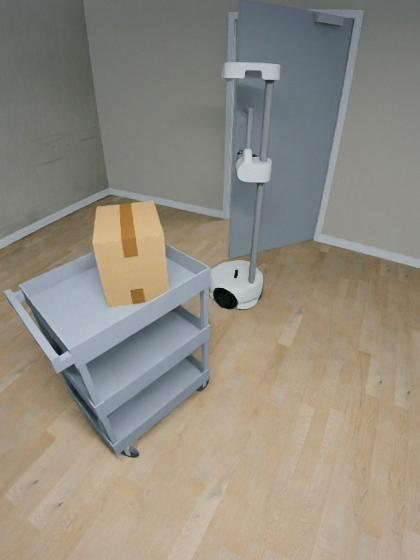

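Call:
move(blocking=false, r2={"base":{"translate_m":0.2,"strafe_m":1.2},"joints":{"lift_m":0.6}}, cameras=[])

Call:
wait(seconds=8, cameras=[])

Call:
move(blocking=false, r2={"base":{"rotate_rad":-0.7},"joints":{"wrist_yaw_rad":0.0,"wrist_roll_rad":1.57,"gripper_m":0.1}}, cameras=[])

Call:
wait(seconds=5, cameras=[])

Call:
wait(seconds=2, cameras=["r1_head_left_camera","r1_wrist_camera","r2_head_camera","r2_head_left_camera","r2_wrist_camera"])

Scene clock: 536.17 s.
move: r2 moving
r1: as last shown
r1.turned_by_wheels: +0.000
r1.turned_by_imu: +0.000
r1.lidar_m: 0.46 1.70 2.50 2.56 3.41 0.77 0.88 2.32 2.22 1.92 1.31 0.63
r1.motor_effort: lift_m=+24(24) arm_m=-6(6) wheel_0=-11(12) wheel_1=-4(5) wheel_2=+6(6)
r1.servo_current: wrist_yaw_rad=33(65) wrist_pitch_rad=46(46) wrist_roll_rad=46(59) gripper_m=59(65)
r1.contact_limits: arm_m 1; rotate_rad 1
r1.wrist_depth_mm: - 220 233 169 278 307 338 / - 218 233 170 278 306 336 / - 222 234 170 278 309 340 / - 220 234 171 279 310 342 / - 223 234 171 278 309 343 / - 222 211 170 185 312 343 / - - 233 169 277 134 345
r2.base_odometry: x=-1.266 y=-0.707 heading=-1.570
r2.turned_by_wheels: +0.000
r2.turned_by_imu: +0.000
r2.base_tilt: forward=-0.7 right=+0.1
r2.lidar_m: 0.84 0.76 3.23 3.35 2.79 2.64 2.15 1.55 1.48 1.55 2.15 1.95
r2.base_status: translate_m moving; strafe_m moving
r2.joint_positions: lift_m=+0.333 arm_m=+0.000 wrist_yaw_rad=+3.133 wrist_pitch_rad=+0.002 wrist_roll_rad=+0.000 gripper_m=+0.056
r2.joint_status: lift_m moving
r2.measured_speeds: translate_m=+0.022 strafe_m=+0.128 rotate_rad=-0.006 lift_m=+0.146 arm_m=+0.000 wrist_yaw_rad=+0.000 wrist_pitch_rad=+0.000 wrist_roll_rad=+0.000
r2.motor_effort: lift_m=+21(23) arm_m=-4(4) wheel_0=-9(11) wheel_1=+10(11) wheel_2=-8(8)
r2.servo_current: wrist_yaw_rad=46(52) wrist_pitch_rad=39(46) wrist_roll_rad=46(59) gripper_m=46(59)
r2.hand_pose: x=-0.1167 y=+0.0898 z=+0.5103 quat_wxyz=(+0.004, -0.001, +0.000, +1.000) (m; r2's base frame)
r2.wrist_depth_mm: - 140 - - - - - / - 125 155 - - - - / - 129 191 - - - - / 144 144 267 - - - - / 220 - - - - - - / 220 1537 195 1661 190 1661 1537 / 236 1138 1229 - - 1098 1138
pictures: none
No camera images: "cameras" was empty.

Scene clock: 541.13 s.
earlier move: r2 done
r1.base_odometry: x=-2.068 y=+1.883 heading=+0.091
r1.turned_by_wheels: +0.000
r1.turned_by_imu: +0.000
r1.base_tilt: forward=-1.5 right=+1.3
r1.lidar_m: 0.47 1.70 2.51 2.58 3.37 0.76 0.86 2.37 2.23 1.90 1.30 0.61
r1.base_status: not commanded
r1.joint_positions: lift_m=+0.770 arm_m=+0.070 wrist_yaw_rad=+0.103 wrist_pitch_rad=+0.002 wrist_roll_rad=+0.000 gripper_m=-0.019
r1.joint_status: not commanded
r1.measured_speeds: all 0
r1.motor_effort: lift_m=+24(25) arm_m=-6(6) wheel_0=-11(12) wheel_1=-5(5) wheel_2=+6(6)
r1.servo_current: wrist_yaw_rad=39(72) wrist_pitch_rad=46(52) wrist_roll_rad=39(72) gripper_m=65(72)
r1.contact_limits: arm_m 1; rotate_rad 1
r1.hand_pose: x=+0.5369 y=-0.0574 z=+0.9472 quat_wxyz=(+0.999, +0.000, +0.001, +0.051) (m; r1's base frame)
r1.wrist_depth_mm: - 220 233 170 277 310 342 / - 218 233 170 277 309 332 / - 221 234 171 278 309 342 / - 222 235 171 278 309 342 / - 223 236 172 278 309 342 / - 222 211 169 185 310 343 / - - 232 169 276 134 347
r2.base_odometry: x=-0.099 y=-0.900 heading=-1.570
r2.turned_by_wheels: +0.000
r2.turned_by_imu: +0.002
r2.base_tilt: forward=-0.6 right=+0.0
r2.lidar_m: 3.02 2.22 2.12 2.20 2.31 2.23 2.32 2.70 2.61 2.73 0.86 0.87
r2.base_status: done
r2.joint_positions: lift_m=+0.600 arm_m=+0.000 wrist_yaw_rad=+3.133 wrist_pitch_rad=+0.002 wrist_roll_rad=+0.000 gripper_m=+0.056
r2.joint_status: all done
r2.measured_speeds: all 0
r2.motor_effort: lift_m=+20(25) arm_m=-4(4) wheel_0=-2(12) wheel_1=+3(12) wheel_2=-5(8)
r2.servo_current: wrist_yaw_rad=39(59) wrist_pitch_rad=39(46) wrist_roll_rad=46(59) gripper_m=46(59)
r2.hand_pose: x=-0.1167 y=+0.0898 z=+0.7776 quat_wxyz=(+0.004, -0.001, +0.000, +1.000) (m; r2's base frame)
r2.wrist_depth_mm: - 141 - - - - - / - 126 151 - - - - / - 129 185 - - - - / 144 143 264 - - - - / 229 - - - - - - / 227 - 196 - 191 - - / 227 1708 1808 - - 1661 1618
wait: 4.97 of 8 s (r2 has come to rest)
pictures: none
No camera images: "cameras" was empty.

Scene clock: 541.63 s.
move: r2 moving
r1: as last shown
r1.lidar_m: 0.47 1.69 2.51 2.57 3.41 0.77 0.87 2.37 2.22 1.90 1.30 0.63
r1.motor_effort: lift_m=+25(25) arm_m=-6(6) wheel_0=-11(11) wheel_1=-4(5) wheel_2=+6(6)
r1.servo_current: wrist_yaw_rad=52(65) wrist_pitch_rad=39(52) wrist_roll_rad=59(59) gripper_m=59(65)
r1.contact_limits: arm_m 1; rotate_rad 1
r1.wrist_depth_mm: - 220 234 169 277 306 342 / - 218 234 171 279 309 336 / - 221 235 171 279 309 343 / - 221 234 171 278 307 342 / - 222 236 172 279 310 343 / - 222 211 170 184 310 342 / - - 233 169 277 134 345
r2.base_odometry: x=-0.099 y=-0.900 heading=-1.821
r2.turned_by_wheels: -0.251
r2.turned_by_imu: -0.244
r2.base_tilt: forward=-0.7 right=+0.1
r2.lidar_m: 3.58 2.45 2.12 2.13 2.54 2.24 2.24 2.66 2.59 2.60 3.06 0.85
r2.base_status: rotate_rad moving
r2.joint_positions: lift_m=+0.600 arm_m=+0.000 wrist_yaw_rad=+2.570 wrist_pitch_rad=+0.002 wrist_roll_rad=+0.589 gripper_m=+0.075
r2.joint_status: wrist_yaw_rad moving; wrist_roll_rad moving; gripper_m moving
r2.measured_speeds: translate_m=+0.000 strafe_m=-0.001 rotate_rad=-0.973 lift_m=+0.000 arm_m=+0.000 wrist_yaw_rad=-1.738 wrist_pitch_rad=+0.000 wrist_roll_rad=+1.820
r2.motor_effort: lift_m=+20(20) arm_m=-3(4) wheel_0=+9(9) wheel_1=+11(11) wheel_2=+10(10)
r2.servo_current: wrist_yaw_rad=117(130) wrist_pitch_rad=39(46) wrist_roll_rad=111(111) gripper_m=91(91)
r2.hand_pose: x=-0.0244 y=+0.2295 z=+0.7776 quat_wxyz=(+0.270, +0.081, +0.279, +0.918) (m; r2's base frame)
r2.wrist_depth_mm: - - - - - - - / - - - - - - - / - - - - - - - / - - - - - - - / - - - - - - 1537 / - - 190 - 191 1499 1229 / - - - - 1499 1205 1025
pictures: none
No camera images: "cameras" was empty.

Scene clock: 543.53 s.
earlier move: r2 done
r1.base_odometry: x=-2.068 y=+1.883 heading=+0.091
r1.turned_by_wheels: +0.000
r1.turned_by_imu: +0.000
r1.base_tilt: forward=-1.5 right=+1.3
r1.lidar_m: 0.48 1.69 2.51 2.55 3.42 0.74 0.89 2.34 2.22 1.90 1.32 0.61
r1.base_status: not commanded
r1.joint_positions: lift_m=+0.770 arm_m=+0.070 wrist_yaw_rad=+0.103 wrist_pitch_rad=+0.002 wrist_roll_rad=+0.000 gripper_m=-0.019
r1.joint_status: not commanded
r1.measured_speeds: all 0
r1.motor_effort: lift_m=+24(25) arm_m=-6(6) wheel_0=-11(12) wheel_1=-4(5) wheel_2=+6(6)
r1.servo_current: wrist_yaw_rad=39(65) wrist_pitch_rad=39(52) wrist_roll_rad=59(59) gripper_m=52(72)
r1.contact_limits: arm_m 1; rotate_rad 1
r1.hand_pose: x=+0.5369 y=-0.0574 z=+0.9472 quat_wxyz=(+0.999, +0.000, +0.001, +0.051) (m; r1's base frame)
r1.wrist_depth_mm: - 220 233 169 277 307 338 / - 218 234 170 278 306 334 / - 221 234 170 278 307 340 / - 222 235 171 278 309 342 / - 222 236 172 279 309 343 / - 222 209 170 185 312 345 / - - 233 169 277 134 343
r2.base_odometry: x=-0.099 y=-0.901 heading=-2.269
r2.turned_by_wheels: -0.448
r2.turned_by_imu: -0.436
r2.base_tilt: forward=-0.7 right=+0.1
r2.lidar_m: 0.86 3.61 2.36 2.11 2.16 2.45 2.23 2.22 2.76 2.60 2.64 0.89
r2.base_status: done
r2.joint_positions: lift_m=+0.600 arm_m=+0.000 wrist_yaw_rad=+0.003 wrist_pitch_rad=+0.002 wrist_roll_rad=+1.568 gripper_m=+0.100
r2.joint_status: all done
r2.measured_speeds: all 0
r2.motor_effort: lift_m=+20(20) arm_m=-4(4) wheel_0=+5(9) wheel_1=+2(11) wheel_2=+5(10)
r2.servo_current: wrist_yaw_rad=59(130) wrist_pitch_rad=39(46) wrist_roll_rad=52(111) gripper_m=52(111)
r2.hand_pose: x=+0.4596 y=-0.0866 z=+0.7776 quat_wxyz=(+0.708, +0.706, +0.002, +0.000) (m; r2's base frame)
r2.wrist_depth_mm: - - - - - 1537 1078 / - - - - - 1537 1098 / - - 1025 - 1281 668 - / - - 946 - 1281 699 - / - - 1042 - 1255 - - / - - 192 723 193 1366 960 / - - - - - 1708 1078
wait: 1.90 of 5 s (r2 has come to rest)
pictures: none
No camera images: "cameras" was empty.

Scene clock: 545.53 s.
r1.base_odometry: x=-2.068 y=+1.883 heading=+0.091
r1.turned_by_wheels: +0.000
r1.turned_by_imu: +0.000
r1.base_tilt: forward=-1.5 right=+1.3
r1.lidar_m: 0.45 1.68 2.50 2.55 3.39 0.76 0.85 2.38 2.22 1.88 1.34 0.63
r1.base_status: not commanded
r1.joint_positions: lift_m=+0.770 arm_m=+0.070 wrist_yaw_rad=+0.103 wrist_pitch_rad=+0.002 wrist_roll_rad=+0.000 gripper_m=-0.019
r1.joint_status: not commanded
r1.measured_speeds: all 0
r1.motor_effort: lift_m=+24(25) arm_m=-6(6) wheel_0=-11(12) wheel_1=-4(5) wheel_2=+6(6)
r1.servo_current: wrist_yaw_rad=59(65) wrist_pitch_rad=39(52) wrist_roll_rad=52(59) gripper_m=65(72)
r1.contact_limits: arm_m 1; rotate_rad 1
r1.hand_pose: x=+0.5369 y=-0.0574 z=+0.9472 quat_wxyz=(+0.999, +0.000, +0.001, +0.051) (m; r1's base frame)
r1.wrist_depth_mm: - 220 233 170 278 307 342 / - 219 234 170 278 307 334 / - 220 233 170 278 307 342 / - 221 235 171 277 309 342 / - 222 235 172 279 310 343 / - 223 211 170 185 310 345 / - - 233 169 276 134 345
r2.base_odometry: x=-0.099 y=-0.901 heading=-2.269
r2.turned_by_wheels: +0.000
r2.turned_by_imu: +0.000
r2.base_tilt: forward=-0.7 right=+0.1
r2.lidar_m: 0.86 3.61 2.37 2.10 2.15 2.46 2.23 2.25 2.79 2.60 2.61 0.88
r2.base_status: done
r2.joint_positions: lift_m=+0.600 arm_m=+0.000 wrist_yaw_rad=+0.003 wrist_pitch_rad=+0.002 wrist_roll_rad=+1.568 gripper_m=+0.100
r2.joint_status: all done
r2.measured_speeds: all 0
r2.motor_effort: lift_m=+20(20) arm_m=-4(4) wheel_0=+5(9) wheel_1=+2(11) wheel_2=+5(10)
r2.servo_current: wrist_yaw_rad=39(130) wrist_pitch_rad=46(46) wrist_roll_rad=46(111) gripper_m=46(111)
r2.hand_pose: x=+0.4596 y=-0.0866 z=+0.7776 quat_wxyz=(+0.708, +0.706, +0.002, +0.000) (m; r2's base frame)
r2.wrist_depth_mm: - - - - - 1537 1060 / - - - - - 1537 1078 / - - 1008 - 1281 676 - / - - 946 - 1281 683 - / - - 1042 - 1255 - - / - - 193 715 194 1366 976 / - - - - - 1708 1078
wait: 2.00 s; at rest by 0.27 s
pictures: r1_head_left_camera, r1_wrist_camera, r2_head_camera, r2_head_left_camera, r2_wrist_camera
Images, in order (width x height): r1_head_left_camera 420x672, r1_wrist_camera 616x392, r2_head_camera 420x560, r2_head_left_camera 420x672, r2_wrist_camera 616x392.

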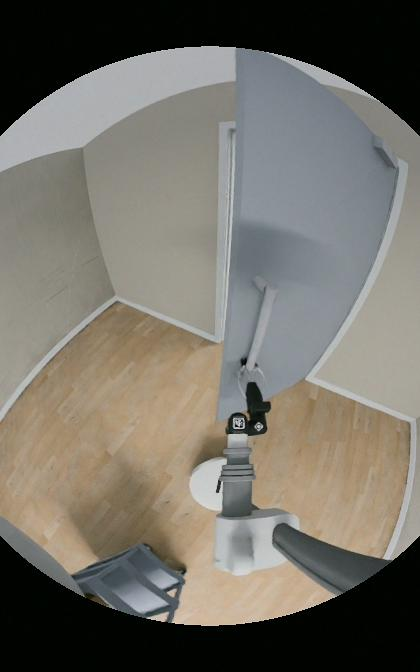

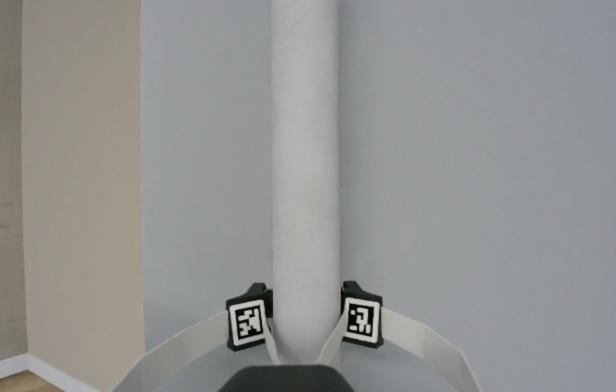

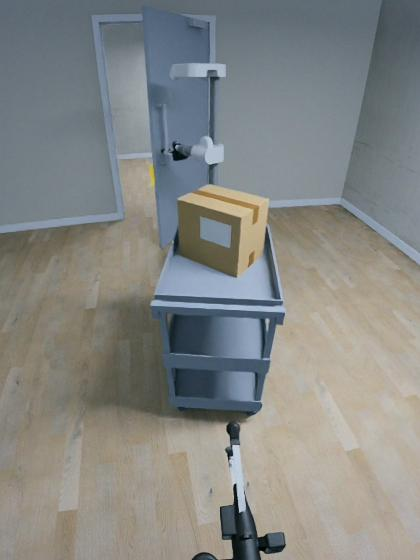

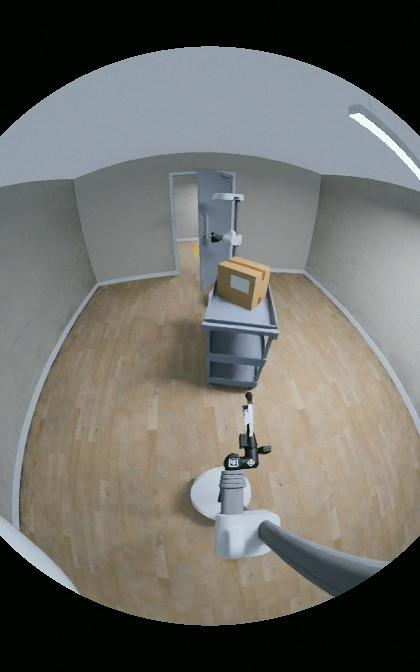

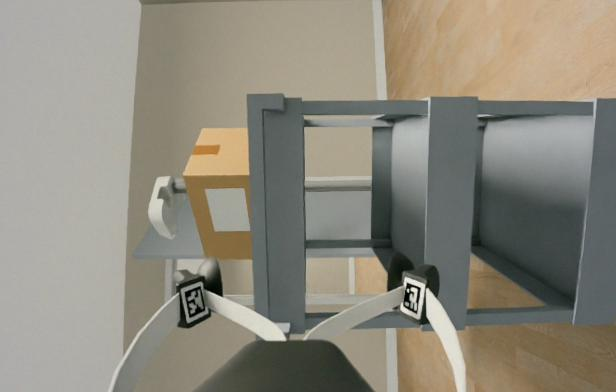

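Call:
zoom_image(camera="r2_wrist_camera", region=[180, 80, 480, 360])

Call:
zoom_image(camera="r2_head_camera", region=[120, 160, 320, 440])

Scaled by 1.680.

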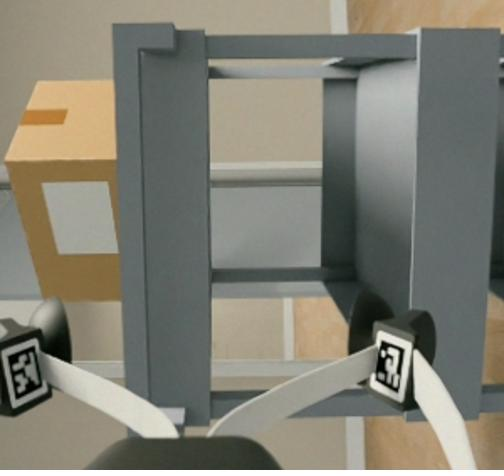

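Scaled by 1.800 from the camera's 420x560 image, which has a finer 1200x1600 frame.

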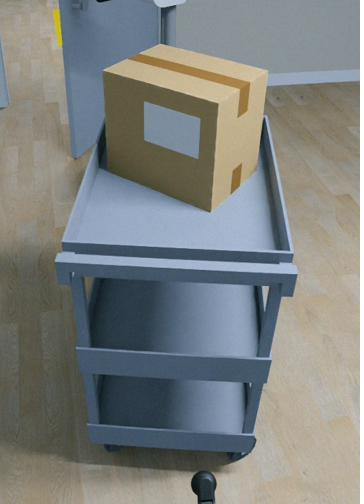

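Call:
move(blocking=false, r2={"base":{"translate_m":0.2,"strafe_m":-0.05},"joints":{"lift_m":0.66,"arm_m":0.1}}, cameras=[])

Call:
wait(seconds=4, cameras=["r2_head_camera","r2_wrist_camera"])

Scene clock: 561.83 s.
move: r2 moving
r1: as last shown
r1.lidar_m: 0.46 1.69 2.48 2.56 3.39 0.77 0.88 2.34 2.22 1.90 1.32 0.62
r1.motor_effort: lift_m=+24(24) arm_m=-6(6) wheel_0=-11(11) wheel_1=-5(5) wheel_2=+6(6)
r1.servo_current: wrist_yaw_rad=52(65) wrist_pitch_rad=33(46) wrist_roll_rad=52(65) gripper_m=65(65)
r1.contact_limits: arm_m 1; rotate_rad 1
r1.wrist_depth_mm: - 220 233 170 277 307 338 / - 218 234 170 277 307 334 / - 221 234 170 278 309 340 / - 221 235 171 278 309 342 / - 222 235 172 279 310 342 / - 222 211 170 185 310 343 / - - 233 168 277 134 343
r2.base_odometry: x=-0.125 y=-0.919 heading=-2.269
r2.turned_by_wheels: +0.000
r2.turned_by_imu: +0.001
r2.base_tilt: forward=-0.7 right=+0.1
r2.lidar_m: 0.81 3.60 2.41 2.12 2.16 2.51 2.26 2.29 2.79 2.58 2.62 0.86
r2.base_status: translate_m moving; strafe_m moving
r2.joint_positions: lift_m=+0.637 arm_m=+0.050 wrist_yaw_rad=+0.003 wrist_pitch_rad=+0.002 wrist_roll_rad=+1.568 gripper_m=+0.100
r2.joint_status: lift_m moving; arm_m moving
r2.measured_speeds: translate_m=+0.121 strafe_m=-0.032 rotate_rad=-0.001 lift_m=+0.124 arm_m=+0.195 wrist_yaw_rad=-0.001 wrist_pitch_rad=+0.000 wrist_roll_rad=+0.000
r2.motor_effort: lift_m=+22(26) arm_m=+8(9) wheel_0=+6(13) wheel_1=+8(8) wheel_2=-14(14)
r2.servo_current: wrist_yaw_rad=46(52) wrist_pitch_rad=46(46) wrist_roll_rad=39(52) gripper_m=52(52)
r2.hand_pose: x=+0.5100 y=-0.0867 z=+0.8145 quat_wxyz=(+0.708, +0.706, +0.001, +0.000) (m; r2's base frame)
r2.wrist_depth_mm: - - - - - 1576 1098 / - - - - - 1537 1118 / - - - 603 - 609 - / - - 866 621 - 621 - / - - 976 634 - 634 - / - - 194 647 193 654 - / - - - - - 1808 1118
pictures: none
No camera images: "cameras" was empty.

Scene clock: 563.40 s.
earlier move: r2 done
r1.base_odometry: x=-2.068 y=+1.883 heading=+0.091
r1.turned_by_wheels: +0.000
r1.turned_by_imu: +0.000
r1.base_tilt: forward=-1.5 right=+1.3
r1.lidar_m: 0.47 1.69 2.49 2.55 3.38 0.76 0.88 2.35 2.23 1.87 1.31 0.64
r1.base_status: not commanded
r1.joint_positions: lift_m=+0.770 arm_m=+0.070 wrist_yaw_rad=+0.103 wrist_pitch_rad=+0.002 wrist_roll_rad=+0.000 gripper_m=-0.019
r1.joint_status: not commanded
r1.measured_speeds: all 0
r1.motor_effort: lift_m=+24(25) arm_m=-6(6) wheel_0=-11(12) wheel_1=-4(5) wheel_2=+6(6)
r1.servo_current: wrist_yaw_rad=39(65) wrist_pitch_rad=39(52) wrist_roll_rad=46(72) gripper_m=59(65)
r1.contact_limits: arm_m 1; rotate_rad 1
r1.hand_pose: x=+0.5369 y=-0.0574 z=+0.9472 quat_wxyz=(+0.999, +0.000, +0.001, +0.051) (m; r1's base frame)
r1.wrist_depth_mm: - 220 232 170 278 307 342 / - 218 234 170 277 310 334 / - 221 235 171 277 307 340 / - 221 234 171 279 309 343 / - 222 236 172 279 310 343 / - 223 210 170 185 312 343 / - - 232 169 278 134 345
r2.base_odometry: x=-0.266 y=-1.021 heading=-2.269
r2.turned_by_wheels: +0.000
r2.turned_by_imu: +0.000
r2.base_tilt: forward=-0.7 right=+0.0
r2.lidar_m: 0.63 0.72 2.47 2.20 2.22 2.69 2.40 2.45 2.78 2.52 2.54 0.67
r2.base_status: done
r2.joint_positions: lift_m=+0.660 arm_m=+0.100 wrist_yaw_rad=+0.003 wrist_pitch_rad=+0.002 wrist_roll_rad=+1.568 gripper_m=+0.100
r2.joint_status: all done
r2.measured_speeds: all 0
r2.motor_effort: lift_m=+21(26) arm_m=+6(11) wheel_0=+4(13) wheel_1=+4(8) wheel_2=-3(14)
r2.servo_current: wrist_yaw_rad=52(59) wrist_pitch_rad=39(46) wrist_roll_rad=46(59) gripper_m=59(59)
r2.hand_pose: x=+0.5593 y=-0.0867 z=+0.8375 quat_wxyz=(+0.708, +0.706, +0.001, +0.000) (m; r2's base frame)
r2.wrist_depth_mm: - - - - - 1661 1138 / - - - 325 377 379 377 / - - 741 375 - - - / - - 634 382 - - 387 / - - 668 392 - - 394 / - - 193 394 187 - 402 / - - - - - - 413
wait: 1.57 of 4 s (r2 has come to rest)
pictures: r2_head_camera, r2_wrist_camera
Images, in order (width x height): r2_head_camera 420x560, r2_wrist_camera 616x392.

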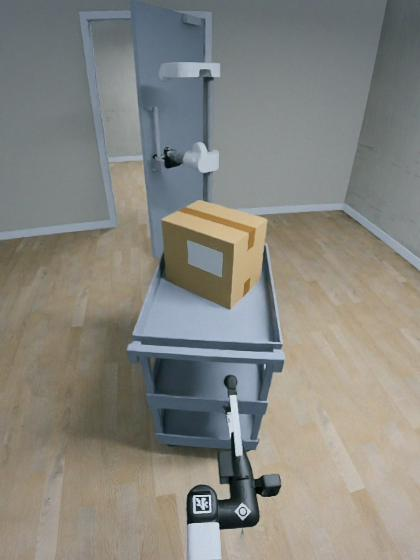

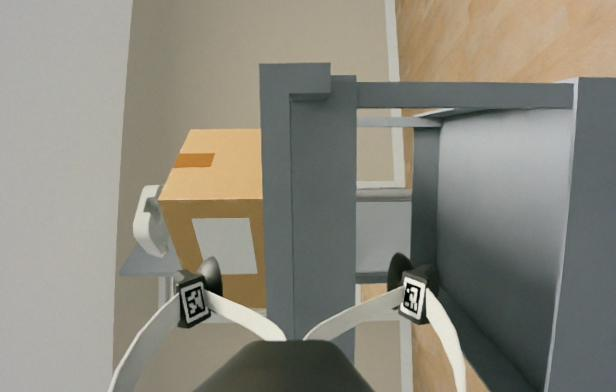

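Call:
move(blocking=false, r2={"base":{"rotate_rad":-0.1},"joints":{"lift_m":0.685}}, cameras=[])

Call:
wait(seconds=2, cameras=[])

Call:
move(blocking=false, r2={"base":{"strafe_m":0.06},"joints":{"arm_m":0.2},"contact_limits":{"arm_m":0.0},"pace":"slow"}, cameras=[])

Call:
wait(seconds=3, cameras=["r2_head_camera","r2_wrist_camera"])

Scene clock: 573.60 s.
move: r2 moving
r1: as last shown
r1.lidar_m: 0.46 1.71 2.49 2.58 3.39 0.75 0.87 2.35 2.22 1.91 1.31 0.63
r1.motor_effort: lift_m=+24(24) arm_m=-6(6) wheel_0=-11(11) wheel_1=-5(5) wheel_2=+6(6)
r1.servo_current: wrist_yaw_rad=46(65) wrist_pitch_rad=39(39) wrist_roll_rad=59(65) gripper_m=59(65)
r1.contact_limits: arm_m 1; rotate_rad 1
r1.wrist_depth_mm: - 220 233 170 278 306 340 / - 218 234 169 277 310 334 / - 221 235 171 279 309 340 / - 222 235 171 279 309 342 / - 220 235 171 278 310 343 / - 222 210 169 185 312 343 / - - 234 169 277 134 343
r2.base_odometry: x=-0.266 y=-1.021 heading=-2.368
r2.turned_by_wheels: -0.099
r2.turned_by_imu: -0.096
r2.base_tilt: forward=-0.7 right=+0.0
r2.lidar_m: 0.66 0.69 2.59 2.24 2.20 2.64 2.41 2.42 2.82 2.51 2.54 2.93
r2.base_status: rotate_rad moving
r2.joint_positions: lift_m=+0.684 arm_m=+0.100 wrist_yaw_rad=+0.002 wrist_pitch_rad=+0.002 wrist_roll_rad=+1.568 gripper_m=+0.100
r2.joint_status: lift_m moving
r2.measured_speeds: translate_m=+0.000 strafe_m=+0.000 rotate_rad=+0.000 lift_m=+0.027 arm_m=+0.000 wrist_yaw_rad=+0.000 wrist_pitch_rad=+0.000 wrist_roll_rad=+0.000
r2.motor_effort: lift_m=+22(24) arm_m=+7(7) wheel_0=+4(9) wheel_1=+3(10) wheel_2=+5(8)
r2.servo_current: wrist_yaw_rad=46(52) wrist_pitch_rad=39(46) wrist_roll_rad=59(59) gripper_m=46(59)
r2.hand_pose: x=+0.5593 y=-0.0867 z=+0.8616 quat_wxyz=(+0.708, +0.706, +0.001, +0.000) (m; r2's base frame)
r2.wrist_depth_mm: - - - - - 1661 1182 / - - - - - 1708 1182 / - - - - - 1618 1138 / - - - 394 397 397 394 / - - 634 394 397 - - / - - 195 338 187 - - / - - 759 - - - -
pictures: none
No camera images: "cameras" was empty.

Scene clock: 573.97 s.
earlier move: r2 done
r1.base_odometry: x=-2.068 y=+1.883 heading=+0.091
r1.turned_by_wheels: +0.000
r1.turned_by_imu: +0.000
r1.base_tilt: forward=-1.5 right=+1.3
r1.lidar_m: 0.46 1.67 2.50 2.56 3.42 0.75 0.89 2.35 2.20 1.90 1.31 0.62
r1.base_status: not commanded
r1.joint_positions: lift_m=+0.770 arm_m=+0.070 wrist_yaw_rad=+0.103 wrist_pitch_rad=+0.002 wrist_roll_rad=+0.000 gripper_m=-0.019
r1.joint_status: not commanded
r1.measured_speeds: all 0
r1.motor_effort: lift_m=+24(24) arm_m=-6(6) wheel_0=-11(12) wheel_1=-4(5) wheel_2=+6(6)
r1.servo_current: wrist_yaw_rad=46(65) wrist_pitch_rad=46(46) wrist_roll_rad=46(65) gripper_m=59(65)
r1.contact_limits: arm_m 1; rotate_rad 1
r1.hand_pose: x=+0.5369 y=-0.0574 z=+0.9472 quat_wxyz=(+0.999, +0.000, +0.001, +0.051) (m; r1's base frame)
r1.wrist_depth_mm: - 220 234 169 278 306 340 / - 218 234 170 279 307 334 / - 221 234 171 278 307 340 / - 222 236 171 279 309 340 / - 221 236 172 279 310 343 / - 222 210 170 184 310 343 / - - 232 169 278 134 345
r2.base_odometry: x=-0.266 y=-1.021 heading=-2.368
r2.turned_by_wheels: +0.000
r2.turned_by_imu: +0.000
r2.base_tilt: forward=-0.7 right=+0.1
r2.lidar_m: 0.65 0.70 2.62 2.24 2.21 2.59 2.42 2.42 2.82 2.51 2.51 2.95
r2.base_status: done
r2.joint_positions: lift_m=+0.685 arm_m=+0.100 wrist_yaw_rad=+0.002 wrist_pitch_rad=+0.002 wrist_roll_rad=+1.568 gripper_m=+0.100
r2.joint_status: all done
r2.measured_speeds: all 0
r2.motor_effort: lift_m=+21(24) arm_m=+6(7) wheel_0=+4(9) wheel_1=+4(10) wheel_2=+5(8)
r2.servo_current: wrist_yaw_rad=33(59) wrist_pitch_rad=39(46) wrist_roll_rad=52(59) gripper_m=52(59)
r2.hand_pose: x=+0.5593 y=-0.0867 z=+0.8625 quat_wxyz=(+0.708, +0.706, +0.001, +0.000) (m; r2's base frame)
r2.wrist_depth_mm: - - - - - 1708 1205 / - - - - - 1708 1205 / - - - - - 1576 1118 / - - 798 394 402 397 394 / - - 627 397 399 - - / - - 195 336 187 - - / - - 768 - - - -
wait: 0.37 of 2 s (r2 has come to rest)
pictures: none
No camera images: "cameras" was empty.

Scene clock: 574.47 s.
move: r2 moving
r1: as last shown
r1.lidar_m: 0.45 1.70 2.49 2.58 3.40 0.74 0.87 2.35 2.23 1.85 1.31 0.63
r1.servo_current: wrist_yaw_rad=78(78) wrist_pitch_rad=46(46) wrist_roll_rad=59(65) gripper_m=65(65)
r1.contact_limits: arm_m 1; rotate_rad 1
r1.wrist_depth_mm: - 220 232 169 279 307 340 / - 218 233 170 278 307 334 / - 221 235 170 278 306 340 / - 221 235 171 279 310 340 / - 223 236 172 278 309 340 / - 223 209 169 185 312 343 / - - 232 169 277 134 347
r2.base_odometry: x=-0.256 y=-1.032 heading=-2.368
r2.turned_by_wheels: +0.000
r2.turned_by_imu: +0.000
r2.base_tilt: forward=-0.6 right=+0.1
r2.lidar_m: 0.64 0.71 2.56 2.21 2.21 2.62 2.42 2.43 2.86 2.51 2.54 0.67
r2.base_status: strafe_m moving
r2.joint_positions: lift_m=+0.685 arm_m=+0.112 wrist_yaw_rad=+0.002 wrist_pitch_rad=+0.002 wrist_roll_rad=+1.568 gripper_m=+0.100
r2.joint_status: arm_m moving
r2.measured_speeds: translate_m=+0.000 strafe_m=+0.056 rotate_rad=+0.001 lift_m=+0.000 arm_m=+0.049 wrist_yaw_rad=+0.000 wrist_pitch_rad=+0.000 wrist_roll_rad=+0.000
r2.motor_effort: lift_m=+21(21) arm_m=+7(12) wheel_0=-9(9) wheel_1=+7(9) wheel_2=+0(4)
r2.servo_current: wrist_yaw_rad=52(59) wrist_pitch_rad=39(46) wrist_roll_rad=39(65) gripper_m=52(52)
r2.contact_limits: arm_m 0
r2.hand_pose: x=+0.5720 y=-0.0867 z=+0.8625 quat_wxyz=(+0.708, +0.706, +0.001, +0.000) (m; r2's base frame)
r2.wrist_depth_mm: - - - - - 1661 1182 / - - - - - 1708 1160 / - - - - - 1537 1138 / - - 778 382 382 - - / - - 621 384 387 - - / - - 195 325 186 - - / - - 768 - - - -
pictures: none
No camera images: "cameras" was empty.

Scene clock: 576.27 s.
earlier move: r2 done
r1.base_odometry: x=-2.068 y=+1.883 heading=+0.091
r1.turned_by_wheels: +0.000
r1.turned_by_imu: +0.000
r1.base_tilt: forward=-1.5 right=+1.3
r1.lidar_m: 0.47 1.70 2.50 2.56 3.39 0.76 0.88 2.38 2.21 1.90 1.32 0.62
r1.base_status: not commanded
r1.joint_positions: lift_m=+0.770 arm_m=+0.070 wrist_yaw_rad=+0.103 wrist_pitch_rad=+0.002 wrist_roll_rad=+0.000 gripper_m=-0.019
r1.joint_status: not commanded
r1.measured_speeds: all 0
r1.motor_effort: lift_m=+24(25) arm_m=-6(6) wheel_0=-11(12) wheel_1=-4(5) wheel_2=+6(6)
r1.servo_current: wrist_yaw_rad=59(78) wrist_pitch_rad=46(52) wrist_roll_rad=65(65) gripper_m=59(65)
r1.contact_limits: arm_m 1; rotate_rad 1
r1.hand_pose: x=+0.5369 y=-0.0574 z=+0.9472 quat_wxyz=(+0.999, +0.000, +0.001, +0.051) (m; r1's base frame)
r1.wrist_depth_mm: - 220 233 169 277 306 342 / - 218 234 170 279 309 334 / - 222 234 170 278 307 340 / - 221 234 171 279 309 342 / - 222 236 172 279 310 343 / - 222 211 169 185 312 343 / - - 233 169 278 134 345
r2.base_odometry: x=-0.224 y=-1.064 heading=-2.368
r2.turned_by_wheels: +0.000
r2.turned_by_imu: +0.000
r2.base_tilt: forward=-0.7 right=+0.1
r2.lidar_m: 0.65 0.71 2.51 2.18 2.16 2.56 2.40 2.45 2.86 2.58 2.58 0.66
r2.base_status: done
r2.joint_positions: lift_m=+0.685 arm_m=+0.200 wrist_yaw_rad=+0.002 wrist_pitch_rad=+0.002 wrist_roll_rad=+1.568 gripper_m=+0.100
r2.joint_status: all done
r2.measured_speeds: all 0
r2.motor_effort: lift_m=+21(21) arm_m=+7(14) wheel_0=-4(9) wheel_1=+5(9) wheel_2=+0(4)
r2.servo_current: wrist_yaw_rad=46(65) wrist_pitch_rad=39(46) wrist_roll_rad=52(65) gripper_m=46(59)
r2.contact_limits: arm_m 0
r2.hand_pose: x=+0.6593 y=-0.0867 z=+0.8625 quat_wxyz=(+0.708, +0.706, +0.001, +0.000) (m; r2's base frame)
r2.wrist_depth_mm: - - - - - 1708 1160 / - - - 230 290 296 297 / - - - 291 293 1618 - / - - 574 294 294 - - / - - 530 296 296 - - / - - 195 237 193 - - / - - 683 - - - -
wait: 1.80 of 3 s (r2 has come to rest)
pictures: r2_head_camera, r2_wrist_camera
Images, in order (width x height): r2_head_camera 420x560, r2_wrist_camera 616x392.

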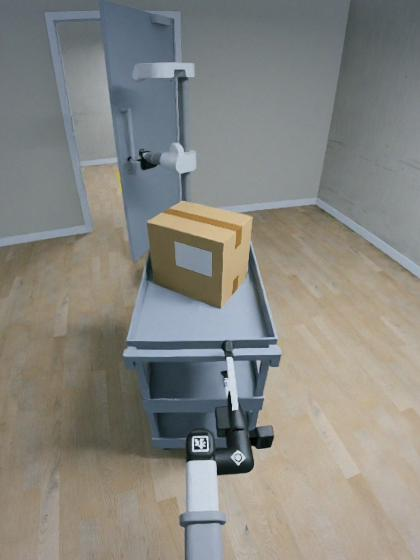

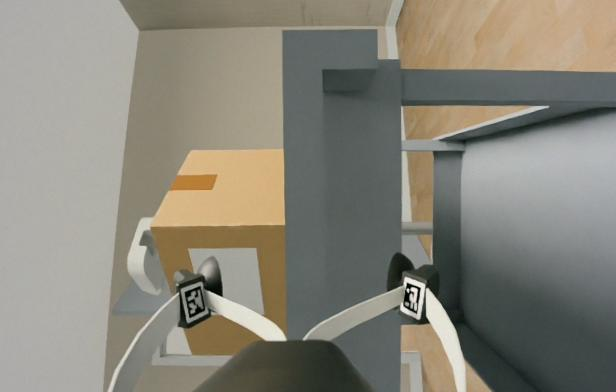

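Call:
move(blocking=false, r2={"joints":{"arm_m":0.285},"contact_limits":{"arm_m":0.0},"pace":"slow"}, cameras=[])

Call:
wait(seconds=3, cameras=["r2_wrist_camera"])

Call:
move(blocking=false, r2={"joints":{"gripper_m":-0.02}}, cameras=[])

Call:
wait(seconds=2, cameras=["r2_wrist_camera","r2_head_camera"])

Scene clock: 584.97 s.
move: r2 moving
r1: as last shown
r1.lidar_m: 0.46 1.69 2.48 2.57 3.39 0.76 0.89 2.35 2.21 1.89 1.31 0.64
r1.motor_effort: lift_m=+24(24) arm_m=-6(6) wheel_0=-11(11) wheel_1=-4(5) wheel_2=+6(6)
r1.servo_current: wrist_yaw_rad=59(65) wrist_pitch_rad=46(46) wrist_roll_rad=26(59) gripper_m=59(65)
r1.contact_limits: arm_m 1; rotate_rad 1
r1.wrist_depth_mm: - 220 234 169 277 309 340 / - 219 233 170 277 307 334 / - 221 233 171 278 309 342 / - 221 234 171 278 309 342 / - 222 235 172 281 309 342 / - 223 209 169 185 310 345 / - - 234 169 278 134 345
r2.base_odometry: x=-0.224 y=-1.064 heading=-2.368
r2.turned_by_wheels: +0.000
r2.turned_by_imu: +0.000
r2.base_tilt: forward=-0.6 right=+0.1
r2.lidar_m: 0.66 0.71 2.51 2.19 2.15 2.56 2.42 2.43 2.83 2.54 2.57 0.68
r2.base_status: not commanded
r2.joint_positions: lift_m=+0.685 arm_m=+0.212 wrist_yaw_rad=+0.002 wrist_pitch_rad=+0.002 wrist_roll_rad=+1.568 gripper_m=+0.100
r2.joint_status: arm_m moving
r2.measured_speeds: translate_m=+0.000 strafe_m=+0.000 rotate_rad=+0.000 lift_m=+0.000 arm_m=+0.049 wrist_yaw_rad=+0.000 wrist_pitch_rad=+0.000 wrist_roll_rad=+0.000
r2.motor_effort: lift_m=+21(21) arm_m=+10(12) wheel_0=-4(4) wheel_1=+5(5) wheel_2=+0(0)
r2.servo_current: wrist_yaw_rad=39(52) wrist_pitch_rad=39(46) wrist_roll_rad=52(52) gripper_m=52(59)
r2.contact_limits: arm_m 0
r2.hand_pose: x=+0.6720 y=-0.0867 z=+0.8625 quat_wxyz=(+0.708, +0.706, +0.001, +0.000) (m; r2's base frame)
r2.wrist_depth_mm: - - - - - 1661 1160 / - - - 221 281 286 286 / - - - 223 282 878 - / - - 569 283 285 878 - / - - 521 285 285 - - / - - 195 228 193 - - / - - 661 - - - -
pictures: none
No camera images: "cameras" was empty.

Scene clock: 585.97 s.
earlier move: r2 contact_stop
r1.base_odometry: x=-2.068 y=+1.883 heading=+0.091
r1.turned_by_wheels: +0.000
r1.turned_by_imu: +0.000
r1.base_tilt: forward=-1.5 right=+1.3
r1.lidar_m: 0.46 1.69 2.48 2.57 3.38 0.75 0.85 2.37 2.24 1.91 1.32 0.62
r1.base_status: not commanded
r1.joint_positions: lift_m=+0.770 arm_m=+0.070 wrist_yaw_rad=+0.103 wrist_pitch_rad=+0.002 wrist_roll_rad=+0.000 gripper_m=-0.019
r1.joint_status: not commanded
r1.measured_speeds: all 0
r1.motor_effort: lift_m=+24(24) arm_m=-6(6) wheel_0=-11(12) wheel_1=-4(5) wheel_2=+6(6)
r1.servo_current: wrist_yaw_rad=52(65) wrist_pitch_rad=39(46) wrist_roll_rad=65(65) gripper_m=65(72)
r1.contact_limits: arm_m 1; rotate_rad 1
r1.hand_pose: x=+0.5369 y=-0.0574 z=+0.9472 quat_wxyz=(+0.999, +0.000, +0.001, +0.051) (m; r1's base frame)
r1.wrist_depth_mm: - 221 233 169 278 307 340 / - 218 234 170 277 307 336 / - 221 233 171 277 307 340 / - 221 234 171 279 310 342 / - 222 235 172 279 310 340 / - 221 210 170 184 312 343 / - - 233 169 277 134 343
r2.base_odometry: x=-0.224 y=-1.064 heading=-2.367
r2.turned_by_wheels: +0.000
r2.turned_by_imu: +0.000
r2.base_tilt: forward=-0.7 right=+0.1
r2.lidar_m: 0.68 0.72 2.53 2.17 2.14 2.55 2.44 2.43 2.84 2.58 2.56 0.69
r2.base_status: not commanded
r2.joint_positions: lift_m=+0.685 arm_m=+0.260 wrist_yaw_rad=+0.000 wrist_pitch_rad=+0.002 wrist_roll_rad=+1.568 gripper_m=+0.100
r2.joint_status: arm_m contact_stop (moved +0.060 of +0.085)
r2.measured_speeds: all 0
r2.on_its_own: arm_m is slack since a contact_stop (your +0.285 is given up)
r2.motor_effort: lift_m=+21(21) arm_m=+0(14) wheel_0=-1(5) wheel_1=+4(5) wheel_2=-1(1)
r2.servo_current: wrist_yaw_rad=46(59) wrist_pitch_rad=39(46) wrist_roll_rad=52(65) gripper_m=46(59)
r2.contact_limits: arm_m 0
r2.hand_pose: x=+0.7194 y=-0.0875 z=+0.8625 quat_wxyz=(+0.708, +0.706, +0.000, -0.001) (m; r2's base frame)
r2.wrist_depth_mm: - - - 187 207 1397 1118 / - - - 187 247 1430 276 / - - - 188 248 854 - / - - 530 189 249 854 - / - - 480 190 250 854 - / - - 195 190 195 - - / - - 603 - - - -
wait: 1.00 of 3 s (r2 has come to rest)
pictures: r2_wrist_camera
Images, in order (width x height): r2_wrist_camera 616x392.

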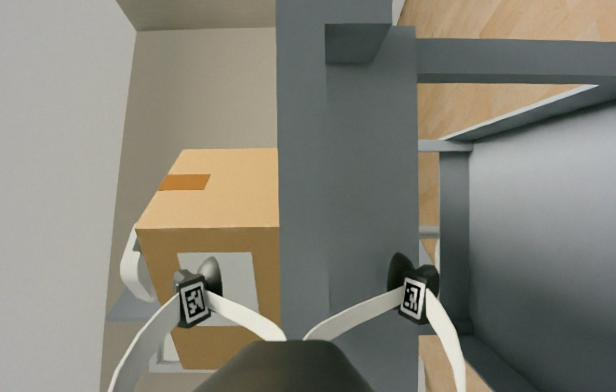

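not run: a stop that you did not command came earlier in this reply.

not run: a stop that you did not command came earlier in this reply.


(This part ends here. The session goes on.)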